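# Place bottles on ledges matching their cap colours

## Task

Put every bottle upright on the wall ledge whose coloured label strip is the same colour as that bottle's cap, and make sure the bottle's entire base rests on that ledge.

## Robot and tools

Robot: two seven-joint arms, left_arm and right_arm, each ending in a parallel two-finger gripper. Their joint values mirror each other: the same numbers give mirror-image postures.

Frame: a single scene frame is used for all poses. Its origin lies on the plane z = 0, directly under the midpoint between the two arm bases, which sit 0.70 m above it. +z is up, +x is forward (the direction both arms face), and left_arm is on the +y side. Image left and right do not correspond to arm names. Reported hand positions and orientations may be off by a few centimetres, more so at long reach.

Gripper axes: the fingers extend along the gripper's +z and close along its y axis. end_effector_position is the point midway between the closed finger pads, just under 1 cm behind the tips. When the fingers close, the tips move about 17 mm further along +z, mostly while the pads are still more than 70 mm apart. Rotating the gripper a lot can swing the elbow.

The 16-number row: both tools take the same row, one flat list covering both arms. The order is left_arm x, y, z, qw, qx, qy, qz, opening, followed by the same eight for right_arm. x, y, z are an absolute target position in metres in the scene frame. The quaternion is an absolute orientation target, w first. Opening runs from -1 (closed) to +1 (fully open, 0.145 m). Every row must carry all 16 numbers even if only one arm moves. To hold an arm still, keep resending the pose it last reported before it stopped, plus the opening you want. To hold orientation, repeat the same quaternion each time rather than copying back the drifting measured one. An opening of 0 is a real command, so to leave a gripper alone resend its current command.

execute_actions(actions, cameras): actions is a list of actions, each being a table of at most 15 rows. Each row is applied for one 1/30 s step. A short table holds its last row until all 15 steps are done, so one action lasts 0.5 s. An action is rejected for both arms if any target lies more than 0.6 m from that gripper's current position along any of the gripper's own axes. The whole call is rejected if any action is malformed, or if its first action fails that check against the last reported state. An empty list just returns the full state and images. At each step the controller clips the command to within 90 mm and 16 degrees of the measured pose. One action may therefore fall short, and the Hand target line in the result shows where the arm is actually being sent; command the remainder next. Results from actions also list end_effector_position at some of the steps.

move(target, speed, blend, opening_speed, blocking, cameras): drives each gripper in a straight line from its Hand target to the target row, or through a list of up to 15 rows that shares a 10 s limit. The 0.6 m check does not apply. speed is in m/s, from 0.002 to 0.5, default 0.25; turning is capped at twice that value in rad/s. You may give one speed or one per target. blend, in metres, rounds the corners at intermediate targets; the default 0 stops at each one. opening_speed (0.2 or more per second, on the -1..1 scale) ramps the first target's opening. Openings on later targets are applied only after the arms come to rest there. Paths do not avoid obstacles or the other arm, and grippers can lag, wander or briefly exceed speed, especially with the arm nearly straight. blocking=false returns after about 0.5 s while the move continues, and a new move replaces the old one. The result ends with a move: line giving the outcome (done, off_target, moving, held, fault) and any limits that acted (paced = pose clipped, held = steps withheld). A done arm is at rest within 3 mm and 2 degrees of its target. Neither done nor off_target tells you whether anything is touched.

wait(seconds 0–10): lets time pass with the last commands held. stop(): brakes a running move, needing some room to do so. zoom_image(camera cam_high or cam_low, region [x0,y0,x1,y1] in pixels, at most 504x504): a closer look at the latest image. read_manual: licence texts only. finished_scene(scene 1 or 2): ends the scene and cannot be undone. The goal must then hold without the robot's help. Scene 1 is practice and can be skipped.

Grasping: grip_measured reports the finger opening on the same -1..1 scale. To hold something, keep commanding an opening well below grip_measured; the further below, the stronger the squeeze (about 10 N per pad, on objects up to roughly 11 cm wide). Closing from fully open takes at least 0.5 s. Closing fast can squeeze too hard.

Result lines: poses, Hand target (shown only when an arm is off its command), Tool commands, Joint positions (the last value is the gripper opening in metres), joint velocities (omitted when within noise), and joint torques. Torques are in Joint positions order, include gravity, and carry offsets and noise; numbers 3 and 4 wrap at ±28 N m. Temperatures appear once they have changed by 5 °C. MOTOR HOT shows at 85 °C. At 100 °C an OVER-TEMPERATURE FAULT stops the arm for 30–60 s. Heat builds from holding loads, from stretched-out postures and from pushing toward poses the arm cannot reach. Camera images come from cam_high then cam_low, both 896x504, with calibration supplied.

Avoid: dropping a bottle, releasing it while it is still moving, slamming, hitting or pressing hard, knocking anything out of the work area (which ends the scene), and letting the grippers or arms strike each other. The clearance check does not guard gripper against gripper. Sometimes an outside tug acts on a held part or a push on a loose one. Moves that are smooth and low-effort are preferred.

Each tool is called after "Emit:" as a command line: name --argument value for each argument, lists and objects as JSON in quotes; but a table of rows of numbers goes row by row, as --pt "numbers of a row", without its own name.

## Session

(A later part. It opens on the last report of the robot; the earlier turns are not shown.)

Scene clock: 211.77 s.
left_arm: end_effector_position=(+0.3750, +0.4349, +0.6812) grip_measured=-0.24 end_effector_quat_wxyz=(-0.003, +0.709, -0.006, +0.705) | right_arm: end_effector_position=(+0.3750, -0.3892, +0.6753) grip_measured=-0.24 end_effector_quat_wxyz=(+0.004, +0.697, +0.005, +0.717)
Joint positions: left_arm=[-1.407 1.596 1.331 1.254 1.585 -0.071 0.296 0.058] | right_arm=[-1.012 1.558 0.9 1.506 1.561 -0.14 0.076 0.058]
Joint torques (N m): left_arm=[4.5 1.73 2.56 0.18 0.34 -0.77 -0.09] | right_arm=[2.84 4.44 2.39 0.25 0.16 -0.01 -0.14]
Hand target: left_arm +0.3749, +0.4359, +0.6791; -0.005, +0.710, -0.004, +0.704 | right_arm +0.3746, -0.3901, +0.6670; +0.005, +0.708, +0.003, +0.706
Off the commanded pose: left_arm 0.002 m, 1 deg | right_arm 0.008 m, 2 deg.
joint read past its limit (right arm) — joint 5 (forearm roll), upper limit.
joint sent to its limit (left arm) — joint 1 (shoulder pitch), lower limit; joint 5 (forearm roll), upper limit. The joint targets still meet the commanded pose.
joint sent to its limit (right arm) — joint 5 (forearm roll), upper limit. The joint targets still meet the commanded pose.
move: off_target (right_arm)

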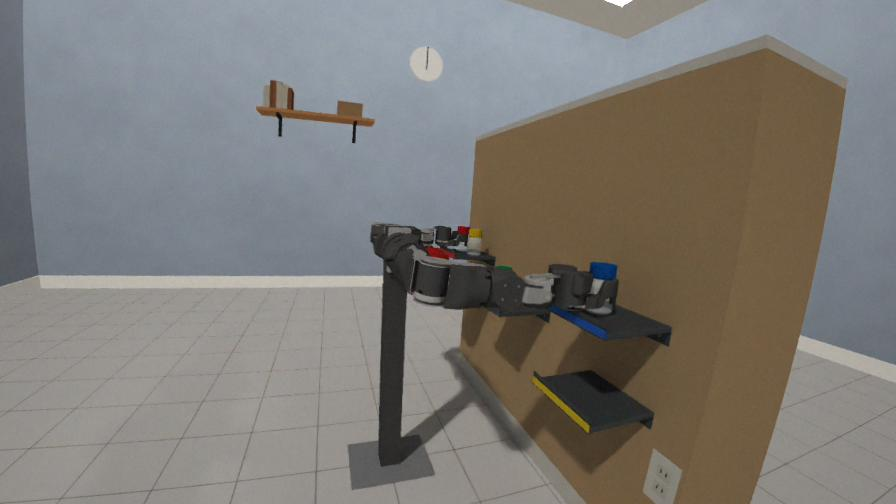

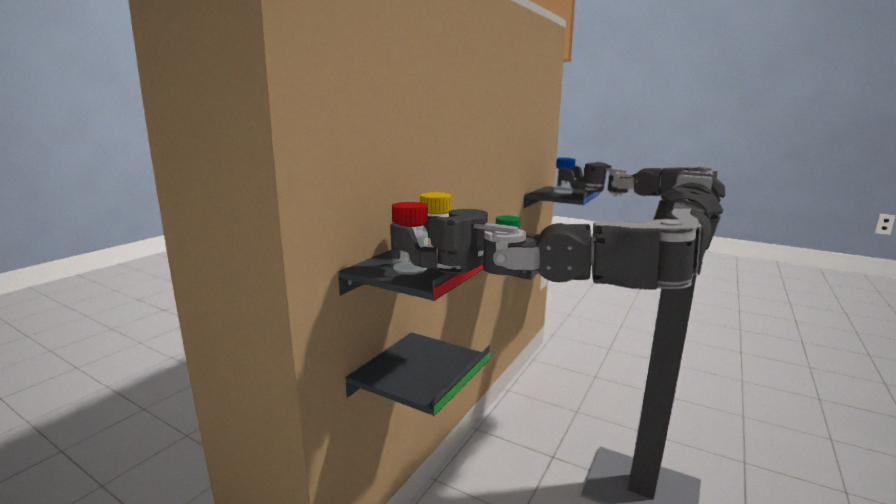

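Emit:
move --target '[0.375,0.436,0.673,0,0.7071,0,0.7071,-0.8,0.375,-0.39,0.673,0,0.7071,0,0.7071,-0.8]' --speed 0.03

Emit:
zoom_image --camera "cam_low" --region '[320, 180, 500, 320]'

Scene clock: 219.90 s.
left_arm: end_effector_position=(+0.3747, +0.4350, +0.6806) grip_measured=-0.24 end_effector_quat_wxyz=(-0.007, +0.701, -0.009, +0.713) | right_arm: end_effector_position=(+0.3754, -0.3893, +0.6756) grip_measured=-0.24 end_effector_quat_wxyz=(+0.002, +0.705, +0.003, +0.709)
Joint positions: left_arm=[-1.406 1.596 1.31 1.255 1.588 -0.111 0.295 0.058] | right_arm=[-0.912 1.557 0.82 1.506 1.561 -0.098 0.076 0.058]
Joint torques (N m): left_arm=[4.1 2.02 1.58 0.24 0.24 -0.2 -0.17] | right_arm=[3.89 4.63 3.55 0.55 0.12 -0.41 -0.07]
Hand target: left_arm +0.3747, +0.4359, +0.6731; -0.009, +0.711, -0.006, +0.703 | right_arm +0.3748, -0.3900, +0.6731; +0.003, +0.707, +0.002, +0.707
Off the commanded pose: left_arm 0.008 m, 2 deg | right_arm 0.003 m, 1 deg.
joint read past its limit (left arm) — joint 5 (forearm roll), upper limit.
joint read past its limit (right arm) — joint 5 (forearm roll), upper limit.
joint sent to its limit (left arm) — joint 1 (shoulder pitch), lower limit; joint 5 (forearm roll), upper limit. The joint targets still meet the commanded pose.
joint sent to its limit (right arm) — joint 5 (forearm roll), upper limit. The joint targets still meet the commanded pose.
move: off_target (left_arm)

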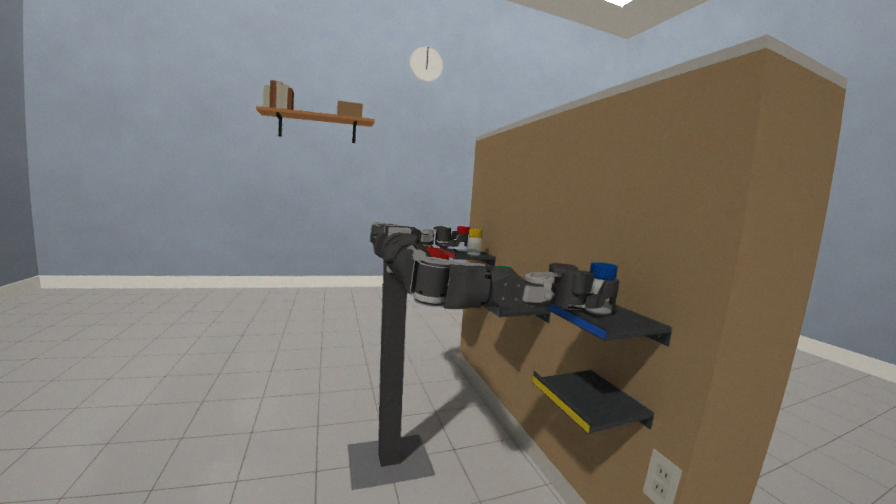

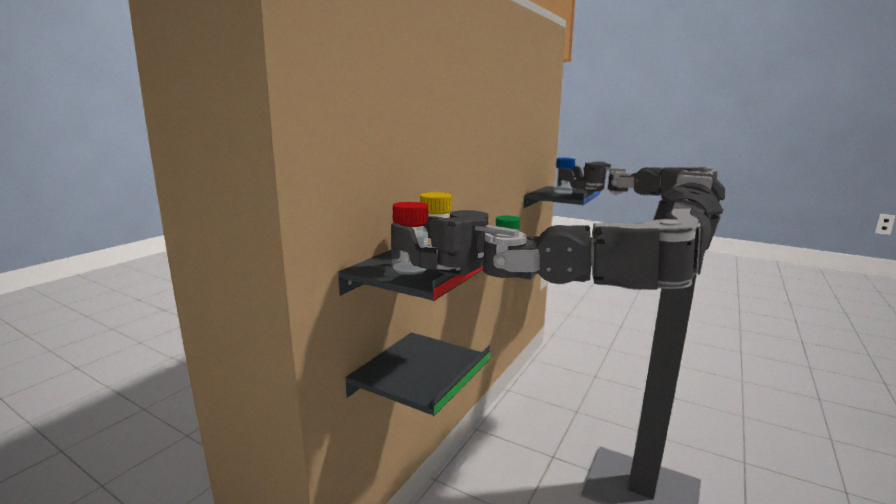

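Scaled by 2.800 from the camera's 896x504 image, which has a finer 1280x720 frame.

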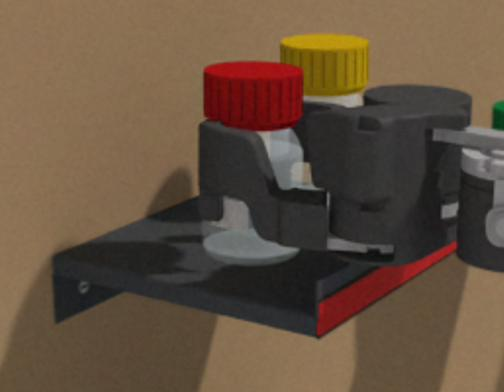

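Emit:
move --pt "0.375 0.436 0.680 0 0.7071 0 0.7071 -0.8 0.375 -0.39 0.6755 0 0.7071 0 0.7071 -0.8" --pt "0.375 0.436 0.681 0 0.7071 0 0.7071 0.1 0.375 -0.39 0.677 0 0.7071 0 0.7071 0.3" --speed 0.05 --opening_speed 0.6

Emit:
zoom_image --camera "cam_high" --region '[520, 220, 690, 350]'

Emit:
zoom_image --camera "cam_low" --region '[320, 180, 500, 320]'

Scene clock: 234.73 s.
left_arm: end_effector_position=(+0.3751, +0.4353, +0.6816) grip_measured=+0.10 end_effector_quat_wxyz=(-0.003, +0.709, -0.004, +0.706) | right_arm: end_effector_position=(+0.3753, -0.3897, +0.6790) grip_measured=+0.30 end_effector_quat_wxyz=(+0.000, +0.706, +0.001, +0.708)
Joint positions: left_arm=[-1.407 1.596 1.331 1.255 1.588 -0.07 0.293 0.083] | right_arm=[-0.784 1.552 0.715 1.507 1.561 -0.073 0.076 0.098]
Joint torques (N m): left_arm=[4.42 1.65 3.95 0.1 0.26 -0.56 0.01] | right_arm=[3.86 5.45 3.25 0.42 0.15 -0.52 0.02]
Off the commanded pose: left_arm 0.001 m, 1 deg | right_arm 0.002 m, 0 deg.
joint read past its limit (left arm) — joint 5 (forearm roll), upper limit.
joint read past its limit (right arm) — joint 5 (forearm roll), upper limit.
joint sent to its limit (left arm) — joint 1 (shoulder pitch), lower limit; joint 5 (forearm roll), upper limit. The joint targets still meet the commanded pose.
joint sent to its limit (right arm) — joint 5 (forearm roll), upper limit. The joint targets still meet the commanded pose.
move: done

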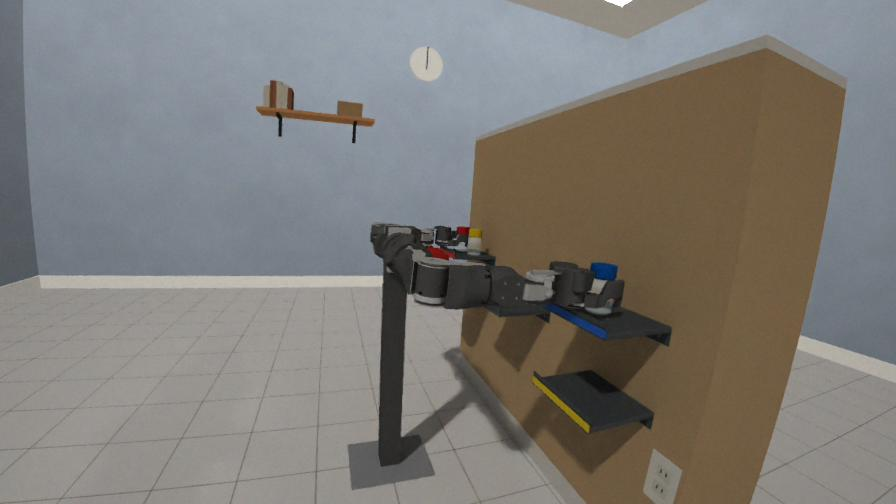

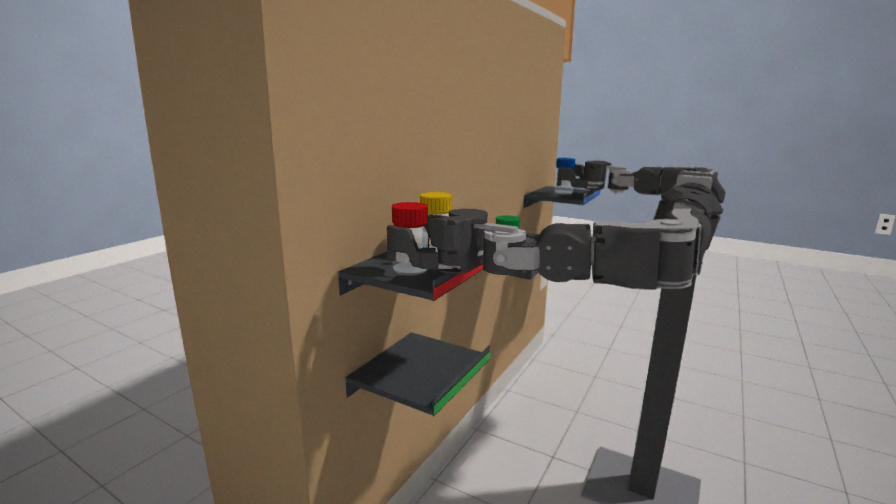

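Scaled by 2.965 from the camera's 896x504 image, which has a finer 1280x720 frame.

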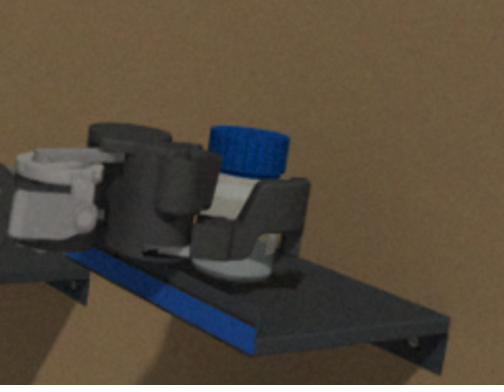

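Scaled by 2.800 from the camera's 896x504 image, which has a finer 1280x720 frame.

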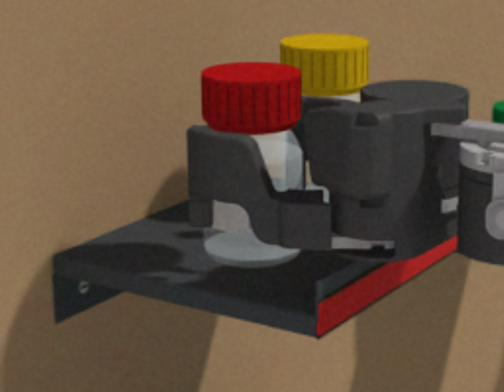

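Emit:
move --pt "0.30 0.435 0.69 0 0.7071 0 0.7071 0.1 0.30 -0.39 0.687 0 0.7071 0 0.7071 0.3" --pt "0.24 0.42 0.69 0 0.7071 0 0.7071 0.5 0.24 -0.39 0.69 0 0.7071 0 0.7071 0.5" --speed 0.1

Emit:
zoom_image --camera "cam_high" --region '[420, 200, 700, 420]'

Emit:
zoom_image --camera "cam_low" --region '[320, 120, 630, 400]'

Scene clock: 243.53 s.
left_arm: end_effector_position=(+0.2398, +0.4210, +0.6898) grip_measured=+0.50 end_effector_quat_wxyz=(-0.001, +0.706, +0.003, +0.708) | right_arm: end_effector_position=(+0.2399, -0.3911, +0.6892) grip_measured=+0.50 end_effector_quat_wxyz=(+0.002, +0.707, -0.002, +0.707)
Joint positions: left_arm=[-1.401 0.974 1.476 1.762 1.489 0.062 0.397 0.112] | right_arm=[-0.978 0.881 1.326 1.927 1.295 0.334 0.328 0.112]
Joint torques (N m): left_arm=[-0.22 1.86 3.93 0.9 0.31 -0.47 0.22] | right_arm=[-0.12 4.6 4.9 1.58 0.36 -0.3 0.19]
Off the commanded pose: left_arm 0.001 m, 0 deg | right_arm 0.001 m, 0 deg.
move: done

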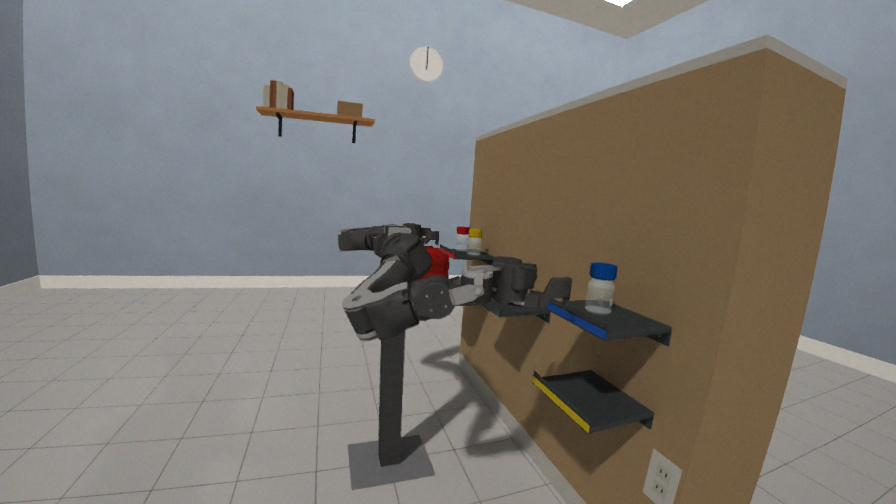

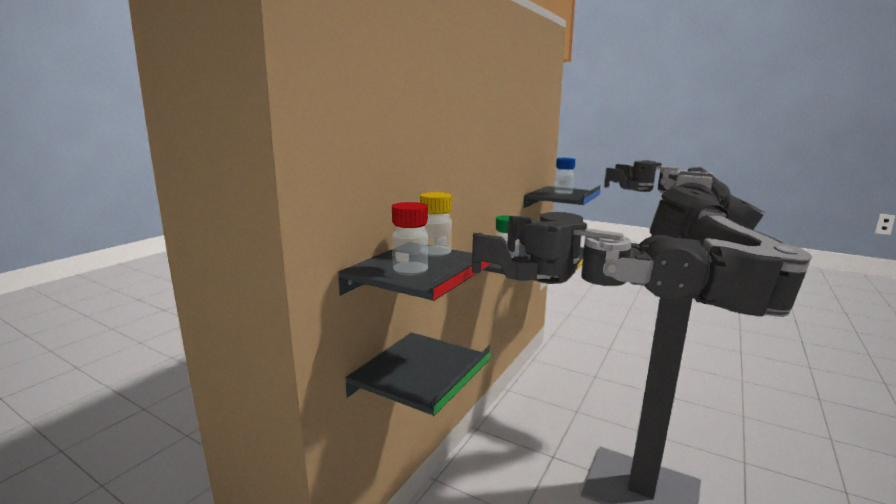

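Scaled by 1.800 from the camera's 896x504 image, which has a finer 1280x720 frame.

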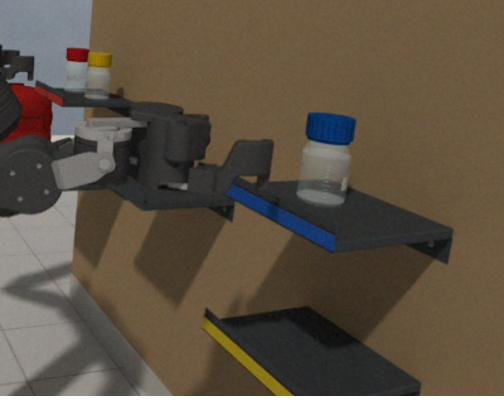

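Scaled by 1.626 from the camera's 896x504 image, which has a finer 1280x720 frame.

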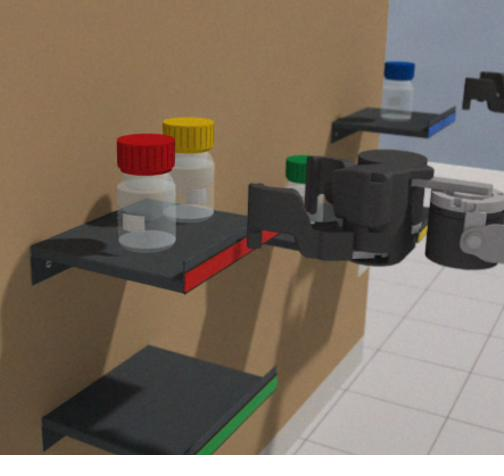

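Emit:
move --pt "0.24 0.20 0.62 0 0.7071 0 0.7071 0.5 0.24 -0.36 0.55 0 0.7071 0 0.7071 0.5" --pt "0.265 0.033 0.583 0 0.7071 0 0.7071 0.5 0.24 -0.32 0.50 0 0.7071 0 0.7071 0.5" --pt "0.377 0.033 0.583 0 0.7071 0 0.7071 0.5 0.24 -0.32 0.50 0 0.7071 0 0.7071 0.5" --speed '[0.2,0.2,0.1]' --blend '[0.04,0,0]'

Emit:
zoom_image --camera "cam_high" --region '[420, 240, 560, 340]'

Emit:
zoom_image --camera "cam_low" --region '[450, 190, 590, 290]'

Scene clock: 263.43 s.
left_arm: end_effector_position=(+0.3769, +0.0343, +0.5850) grip_measured=+0.50 end_effector_quat_wxyz=(-0.002, +0.705, +0.002, +0.709) | right_arm: end_effector_position=(+0.2403, -0.3192, +0.5008) grip_measured=+0.50 end_effector_quat_wxyz=(-0.002, +0.707, +0.002, +0.707)
Joint positions: left_arm=[0.401 0.134 -0.756 1.809 0.398 0.418 -0.865 0.112] | right_arm=[-0.717 0.527 0.471 1.816 0.716 -0.245 0.275 0.112]
Joint torques (N m): left_arm=[6.34 -1.6 0.53 3.85 -0.17 -0.53 0.22] | right_arm=[0.09 3.28 2.69 2.8 0.21 -0.49 -0.08]
Off the commanded pose: left_arm 0.002 m, 0 deg | right_arm 0.001 m, 0 deg.
move: done; limits=paced

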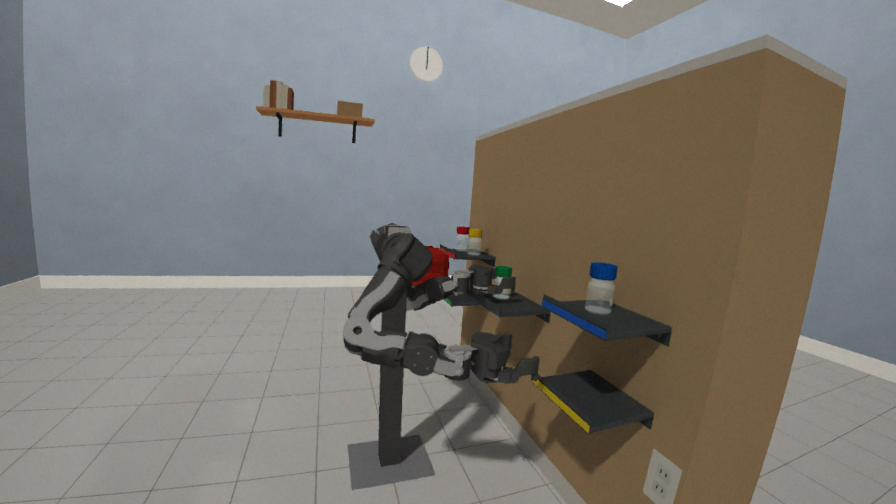

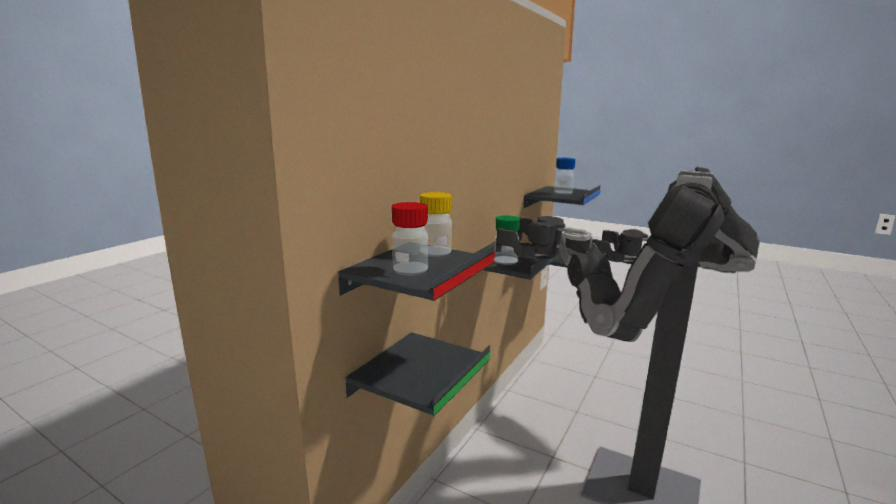

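Scaled by 3.600 from the camera's 896x504 image, which has a finer 1280x720 frame.

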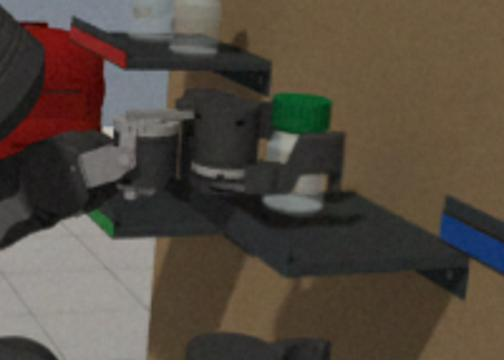

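Scaled by 3.600 from the camera's 896x504 image, which has a finer 1280x720 frame.

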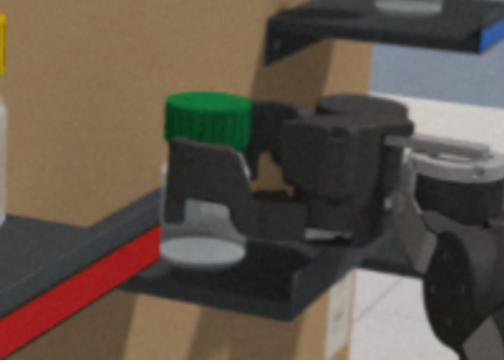

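Emit:
move --pt "0.377 0.033 0.583 0 0.7071 0 0.7071 -0.8 0.24 -0.32 0.50 0 0.7071 0 0.7071 0.5" --pt "0.377 0.033 0.61 0 0.7071 0 0.7071 -0.8 0.24 -0.32 0.50 0 0.7071 0 0.7071 0.5" --pt "0.26 0.05 0.60 0 0.7071 0 0.7071 -0.8 0.24 -0.32 0.50 0 0.7071 0 0.7071 0.5" --pt "0.225 0.40 0.527 0 0.7071 0 0.7071 -0.8 0.24 -0.32 0.50 0 0.7071 0 0.7071 0.5" --speed '[0.1,0.08,0.12,0.18]' --blend '[0,0.01,0.03,0]' --opening_speed 1.2

Emit:
zoom_image --camera "cam_low" --region '[320, 230, 600, 430]'

Scene clock: 283.30 s.
left_arm: end_effector_position=(+0.2249, +0.4010, +0.5263) grip_measured=-0.24 end_effector_quat_wxyz=(-0.002, +0.709, +0.000, +0.705) | right_arm: end_effector_position=(+0.2403, -0.3192, +0.5008) grip_measured=+0.50 end_effector_quat_wxyz=(-0.002, +0.707, +0.002, +0.707)
Joint positions: left_arm=[-1.284 1.111 0.587 1.588 1.383 -0.711 0.303 0.057] | right_arm=[-0.717 0.527 0.471 1.816 0.716 -0.245 0.275 0.112]
Joint torques (N m): left_arm=[1.02 2.31 2.15 1.5 0.34 -0.74 0.23] | right_arm=[0.07 3.31 2.62 2.86 0.23 -0.5 -0.07]
Off the commanded pose: left_arm 0.001 m, 0 deg | right_arm 0.001 m, 0 deg.
move: done

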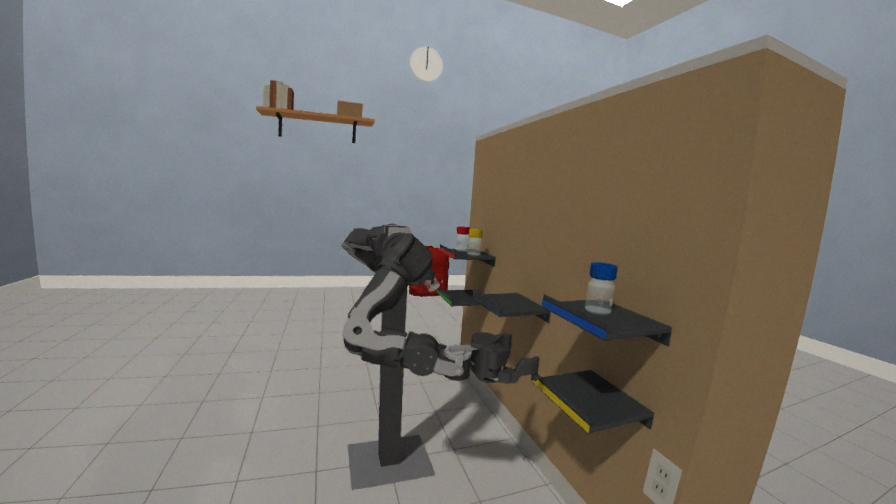

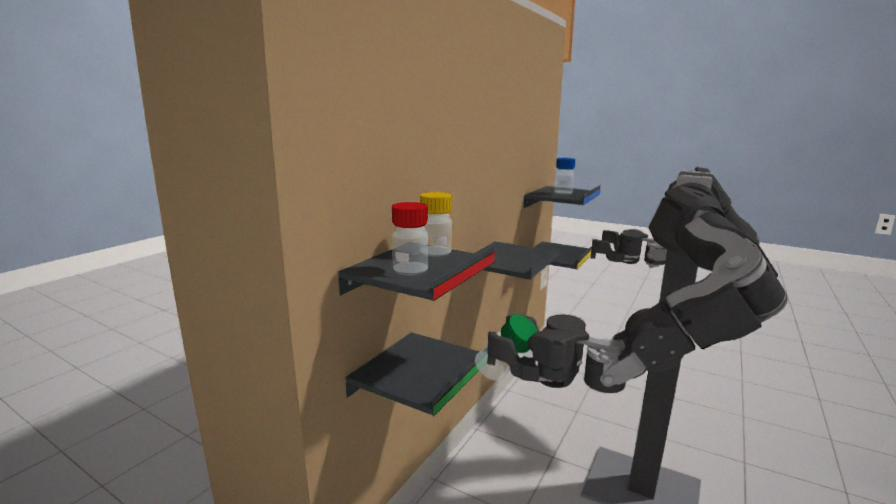

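Scaled by 1.800 from the camera's 896x504 image, which has a finer 1280x720 frame.

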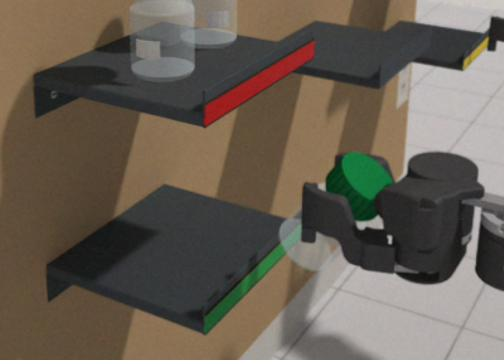

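Emit:
move --pt "0.23 0.22 0.62 0 0.881 0 0.4733 -0.8 0.24 -0.32 0.50 0 0.7071 0 0.7071 0.5" --pt "0.25 0.04 0.66 0 0.881 0 0.4733 -0.8 0.24 -0.32 0.50 0 0.7071 0 0.7071 0.5" --speed 0.15 --blend '[0.03,0]'

Emit:
zoom_image --camera "cam_low" --region '[450, 160, 650, 300]'

Emit:
zoom_image --camera "cam_high" --region '[420, 220, 560, 320]'

Scene clock: 317.17 s.
left_arm: end_effector_position=(+0.2501, +0.0397, +0.6601) grip_measured=-0.24 end_effector_quat_wxyz=(+0.304, +0.726, -0.294, +0.542) | right_arm: end_effector_position=(+0.2403, -0.3192, +0.5008) grip_measured=+0.50 end_effector_quat_wxyz=(-0.002, +0.707, +0.002, +0.707)
Joint positions: left_arm=[0.53 0.881 -0.378 2.432 1.585 0.781 -0.378 0.057] | right_arm=[-0.717 0.527 0.471 1.816 0.716 -0.245 0.275 0.112]
Joint torques (N m): left_arm=[5.66 2.6 1.29 1.21 0.07 -0.57 0.05] | right_arm=[0.12 3.23 2.7 2.82 0.23 -0.51 -0.06]
Hand target: left_arm +0.2506, +0.0400, +0.6598; +0.302, +0.727, -0.294, +0.541 | right_arm +0.2400, -0.3200, +0.5001; +0.000, +0.707, +0.000, +0.707
Off the commanded pose: left_arm 0.000 m, 53 deg; orientation clipped | right_arm 0.001 m, 0 deg.
joint read past its limit (left arm) — joint 4 (elbow), upper limit, where the elbow is as bent as it goes.
joint sent to its limit (left arm) — joint 4 (elbow), upper limit, where the elbow is as bent as it goes; joint 5 (forearm roll), upper limit; joint 6 (wrist pitch), upper limit. The joint targets are off in orientation, not in position.
move: off_target (left_arm); limits=paced

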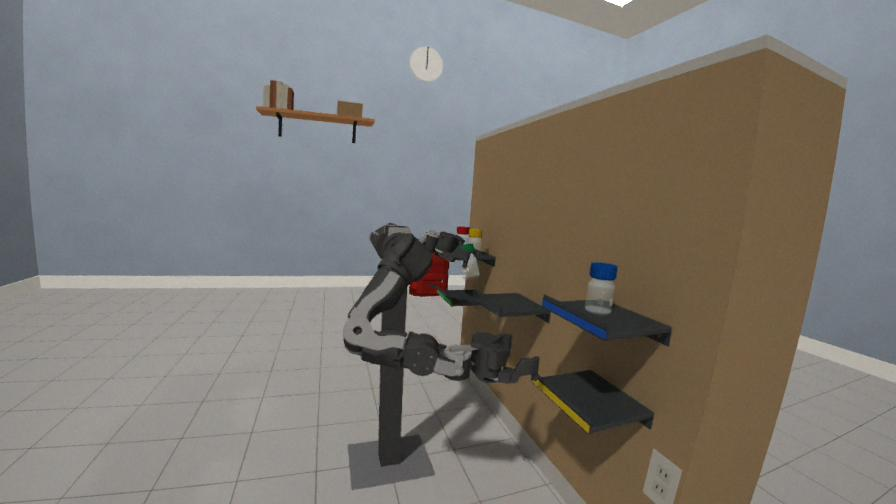

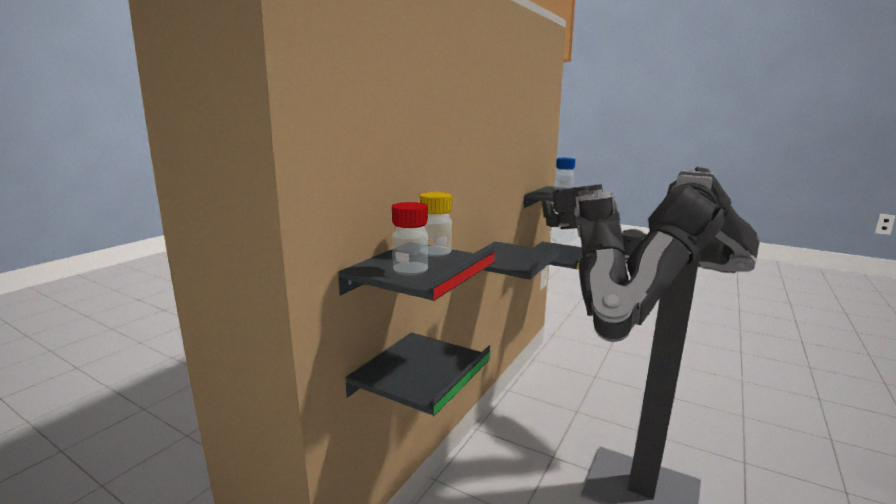

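Scaled by 2.520 from the camera's 896x504 image, which has a finer 1280x720 frame.

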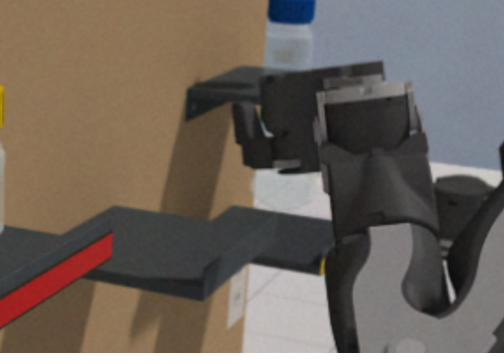

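Scaled by 3.600 from the camera's 896x504 image, which has a finer 1280x720 frame.

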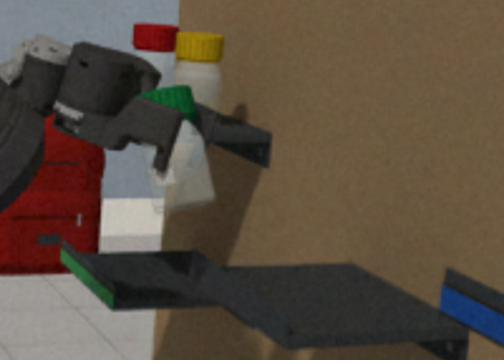

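Emit:
move --pt "0.30 0.07 0.72 0 0.881 0 0.4733 -0.8 0.24 -0.32 0.50 0 0.7071 0 0.7071 0.5" --pt "0.35 0.05 0.70 0 0.881 0 0.4733 -0.8 0.24 -0.32 0.50 0 0.7071 0 0.7071 0.5" --speed 0.1 --blend '[0.02,0]'

Emit:
zoom_image --camera "cam_low" --region '[430, 140, 630, 280]'

Emit:
zoom_image --camera "cam_high" --region '[420, 220, 560, 320]'

Scene clock: 332.93 s.
left_arm: end_effector_position=(+0.3508, +0.0504, +0.6990) grip_measured=-0.24 end_effector_quat_wxyz=(+0.064, +0.780, -0.004, +0.622) | right_arm: end_effector_position=(+0.2403, -0.3192, +0.5008) grip_measured=+0.50 end_effector_quat_wxyz=(-0.002, +0.707, +0.002, +0.707)
Joint positions: left_arm=[0.944 0.251 -0.682 2.115 1.584 0.782 -1.579 0.057] | right_arm=[-0.717 0.527 0.471 1.816 0.716 -0.245 0.275 0.112]
Joint torques (N m): left_arm=[8.37 -0.38 1.36 2.15 -0.17 -0.03 0.08] | right_arm=[0.04 3.18 2.62 2.86 0.25 -0.5 -0.06]
Hand target: left_arm +0.3502, +0.0499, +0.6997; +0.064, +0.779, -0.006, +0.623 | right_arm +0.2400, -0.3200, +0.5001; +0.000, +0.707, +0.000, +0.707
Off the commanded pose: left_arm 0.001 m, 22 deg; orientation clipped | right_arm 0.001 m, 0 deg.
joint sent to its limit (left arm) — joint 5 (forearm roll), upper limit; joint 6 (wrist pitch), upper limit; joint 7 (wrist yaw), lower limit. The joint targets are off in orientation, not in position.
move: off_target (left_arm); limits=paced

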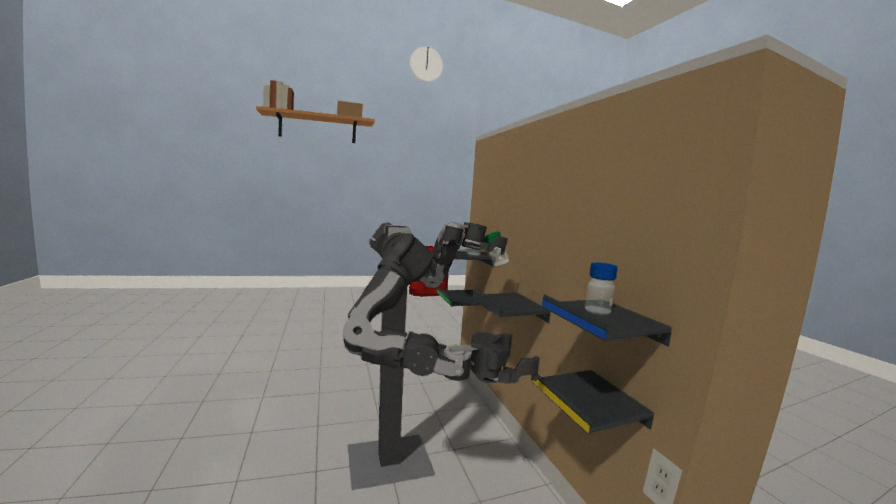

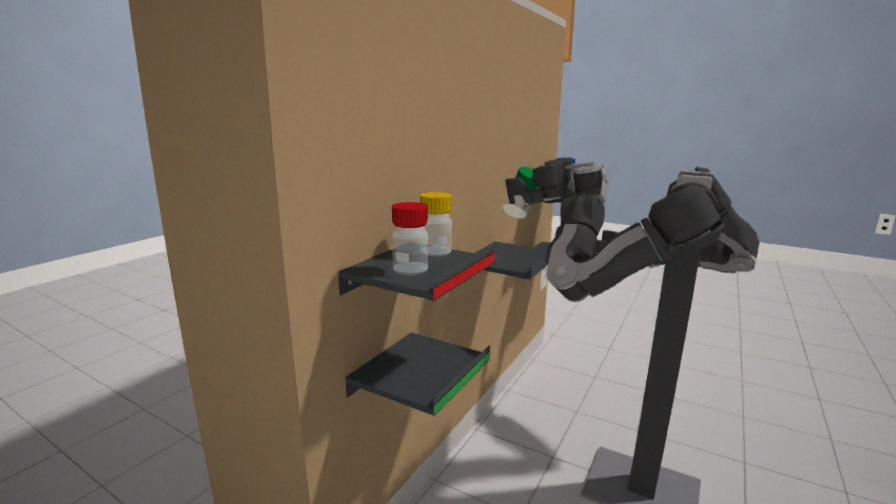

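Scaled by 2.520 from the camera's 896x504 image, which has a finer 1280x720 frame.

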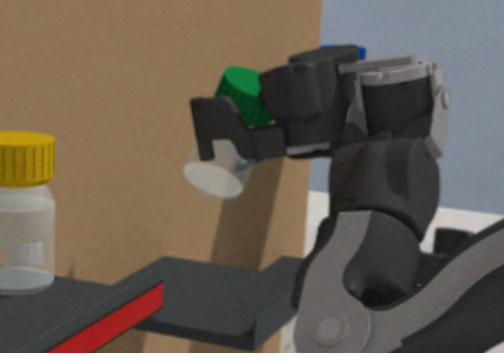

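Scaled by 3.600 from the camera's 896x504 image, which has a finer 1280x720 frame.

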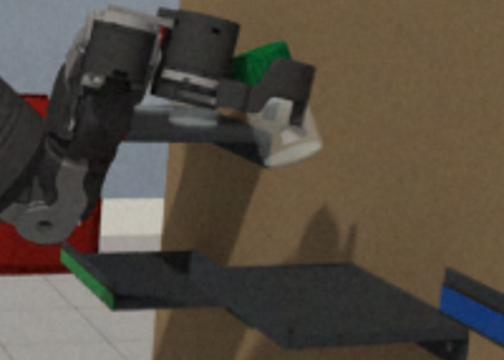

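Emit:
move --pt "0.34 0.05 0.67 0 0.7071 0 0.7071 -0.8 0.24 -0.32 0.50 0 0.7071 0 0.7071 0.5" --pt "0.37 0.04 0.645 0 0.7071 0 0.7071 -0.8 0.24 -0.32 0.50 0 0.7071 0 0.7071 0.5" --speed 0.1

Emit:
zoom_image --camera "cam_low" --region '[450, 160, 590, 290]'

Emit:
zoom_image --camera "cam_high" --region '[420, 220, 560, 340]'

Scene clock: 361.80 s.
left_arm: end_effector_position=(+0.3702, +0.0414, +0.6427) grip_measured=-0.24 end_effector_quat_wxyz=(-0.003, +0.711, +0.001, +0.703) | right_arm: end_effector_position=(+0.2403, -0.3192, +0.5008) grip_measured=+0.50 end_effector_quat_wxyz=(-0.002, +0.707, +0.002, +0.707)
Joint positions: left_arm=[0.859 0.373 -1.069 1.968 1.009 0.393 -1.318 0.057] | right_arm=[-0.717 0.527 0.471 1.816 0.716 -0.245 0.275 0.112]
Joint torques (N m): left_arm=[8.66 -0.7 1.89 3.02 -0.62 -0.39 0.23] | right_arm=[0.07 3.34 2.61 2.89 0.22 -0.49 -0.04]
Hand target: left_arm +0.3700, +0.0401, +0.6449; +0.000, +0.707, +0.000, +0.707 | right_arm +0.2400, -0.3200, +0.5001; +0.000, +0.707, +0.000, +0.707
Off the commanded pose: left_arm 0.003 m, 1 deg | right_arm 0.001 m, 0 deg.
move: done

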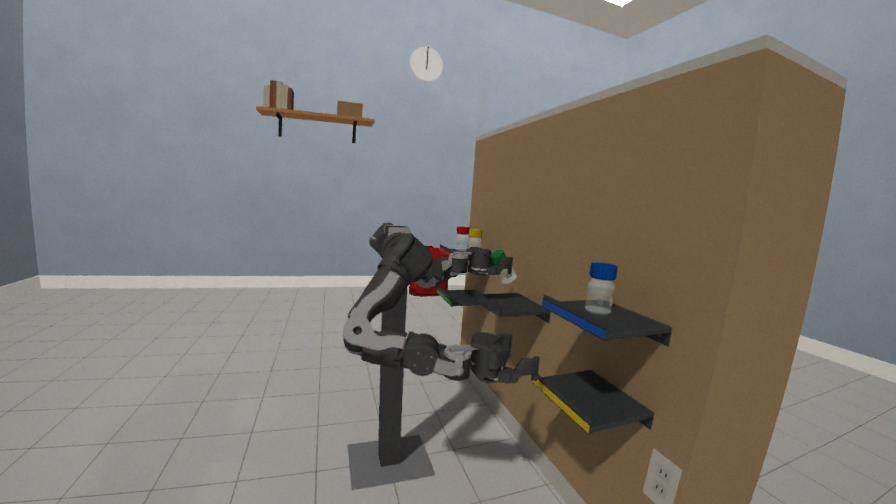

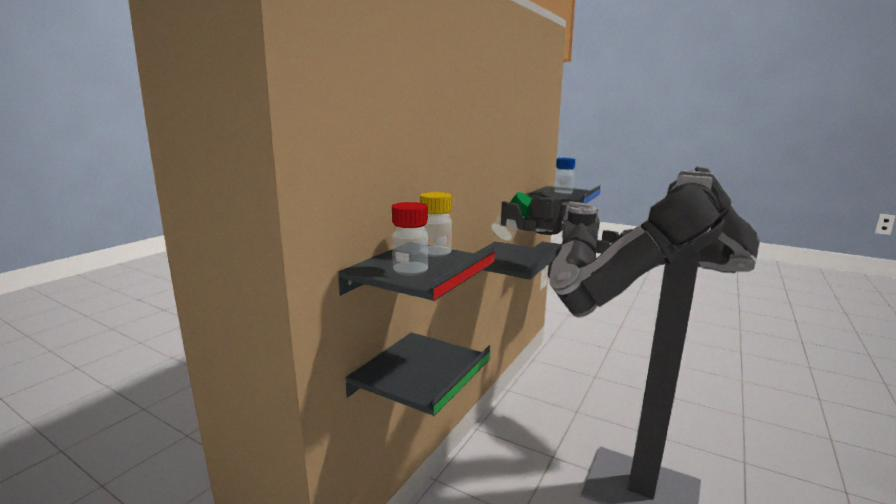

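Scaled by 3.600 from the camera's 896x504 image, which has a finer 1280x720 frame.

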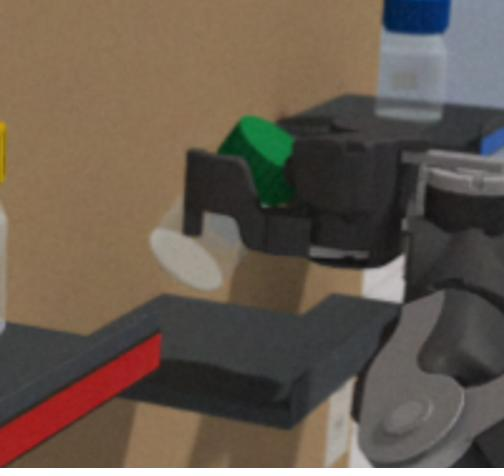

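Scaled by 3.600 from the camera's 896x504 image, which has a finer 1280x720 frame.

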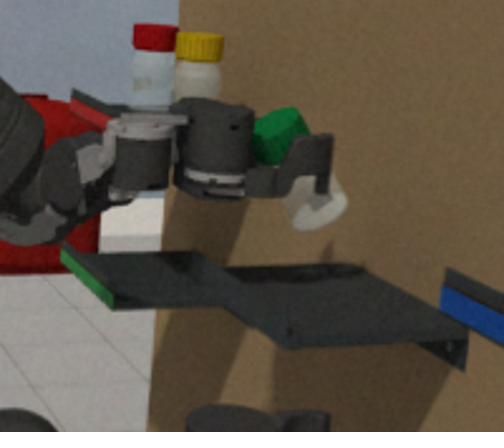

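Emit:
move --target '[0.42,0.04,0.645,0,0.7071,0,0.7071,-0.5,0.24,-0.32,0.50,0,0.7071,0,0.7071,0.5]' --speed 0.04

Emit:
zoom_image --camera "cam_low" --region '[450, 160, 590, 290]'

Emit:
zoom_image --camera "cam_high" --region '[420, 220, 560, 340]'

Scene clock: 373.77 s.
left_arm: end_effector_position=(+0.4195, +0.0408, +0.6425) grip_measured=-0.24 end_effector_quat_wxyz=(-0.003, +0.710, +0.000, +0.704) | right_arm: end_effector_position=(+0.2403, -0.3192, +0.5008) grip_measured=+0.50 end_effector_quat_wxyz=(-0.002, +0.707, +0.002, +0.707)
Joint positions: left_arm=[0.965 0.342 -1.069 1.717 1.028 0.316 -1.146 0.057] | right_arm=[-0.717 0.527 0.471 1.816 0.716 -0.245 0.275 0.112]
Joint torques (N m): left_arm=[10.01 -0.78 2.76 2.61 -0.49 -0.53 0.22] | right_arm=[0.04 3.34 2.59 2.78 0.23 -0.5 -0.07]
Motor temperatures (°C): left_arm=[26 22 24 21 22 24 21] | right_arm=[21 24 23 20 20 21 21]
Hand target: left_arm +0.4200, +0.0400, +0.6451; +0.000, +0.707, +0.000, +0.707 | right_arm +0.2400, -0.3200, +0.5001; +0.000, +0.707, +0.000, +0.707
Off the commanded pose: left_arm 0.003 m, 1 deg | right_arm 0.001 m, 0 deg.
move: done

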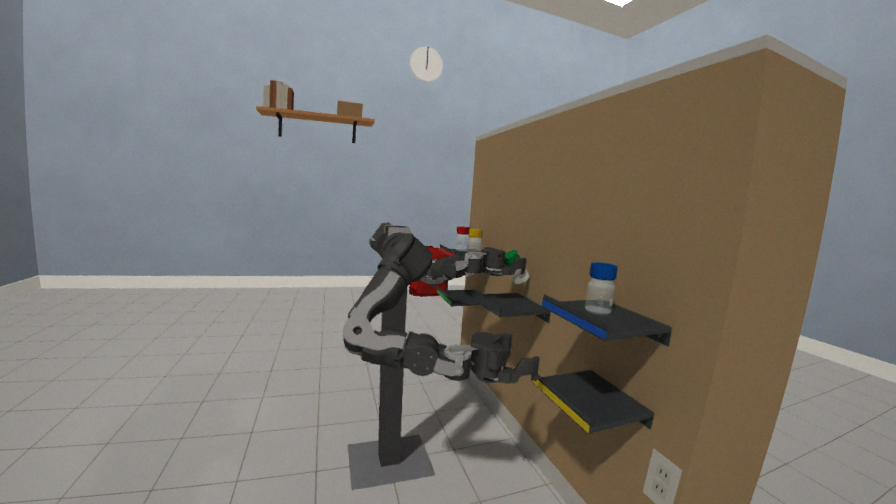

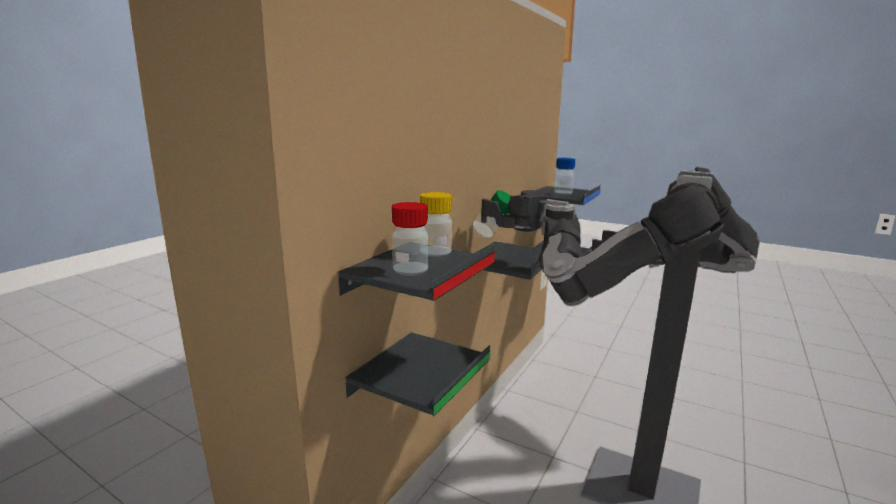

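Scaled by 3.600 from the camera's 896x504 image, which has a finer 1280x720 frame.

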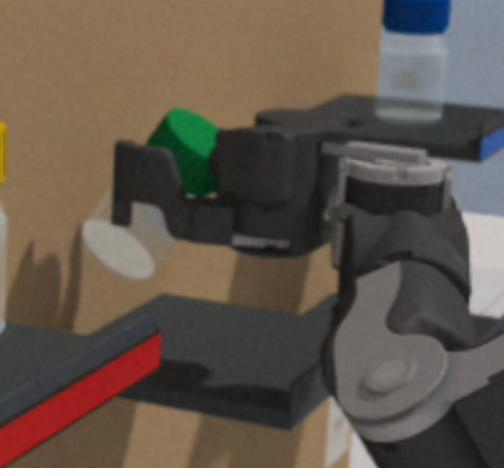

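Scaled by 3.600 from the camera's 896x504 image, which has a finer 1280x720 frame.

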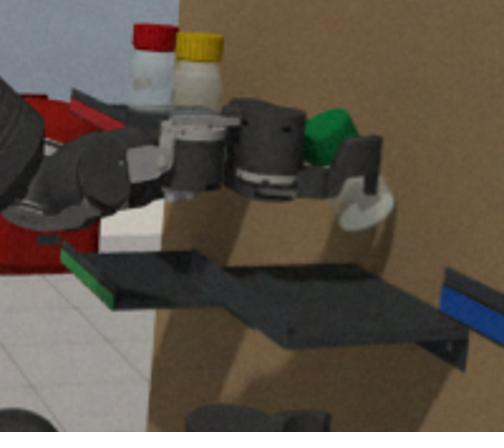

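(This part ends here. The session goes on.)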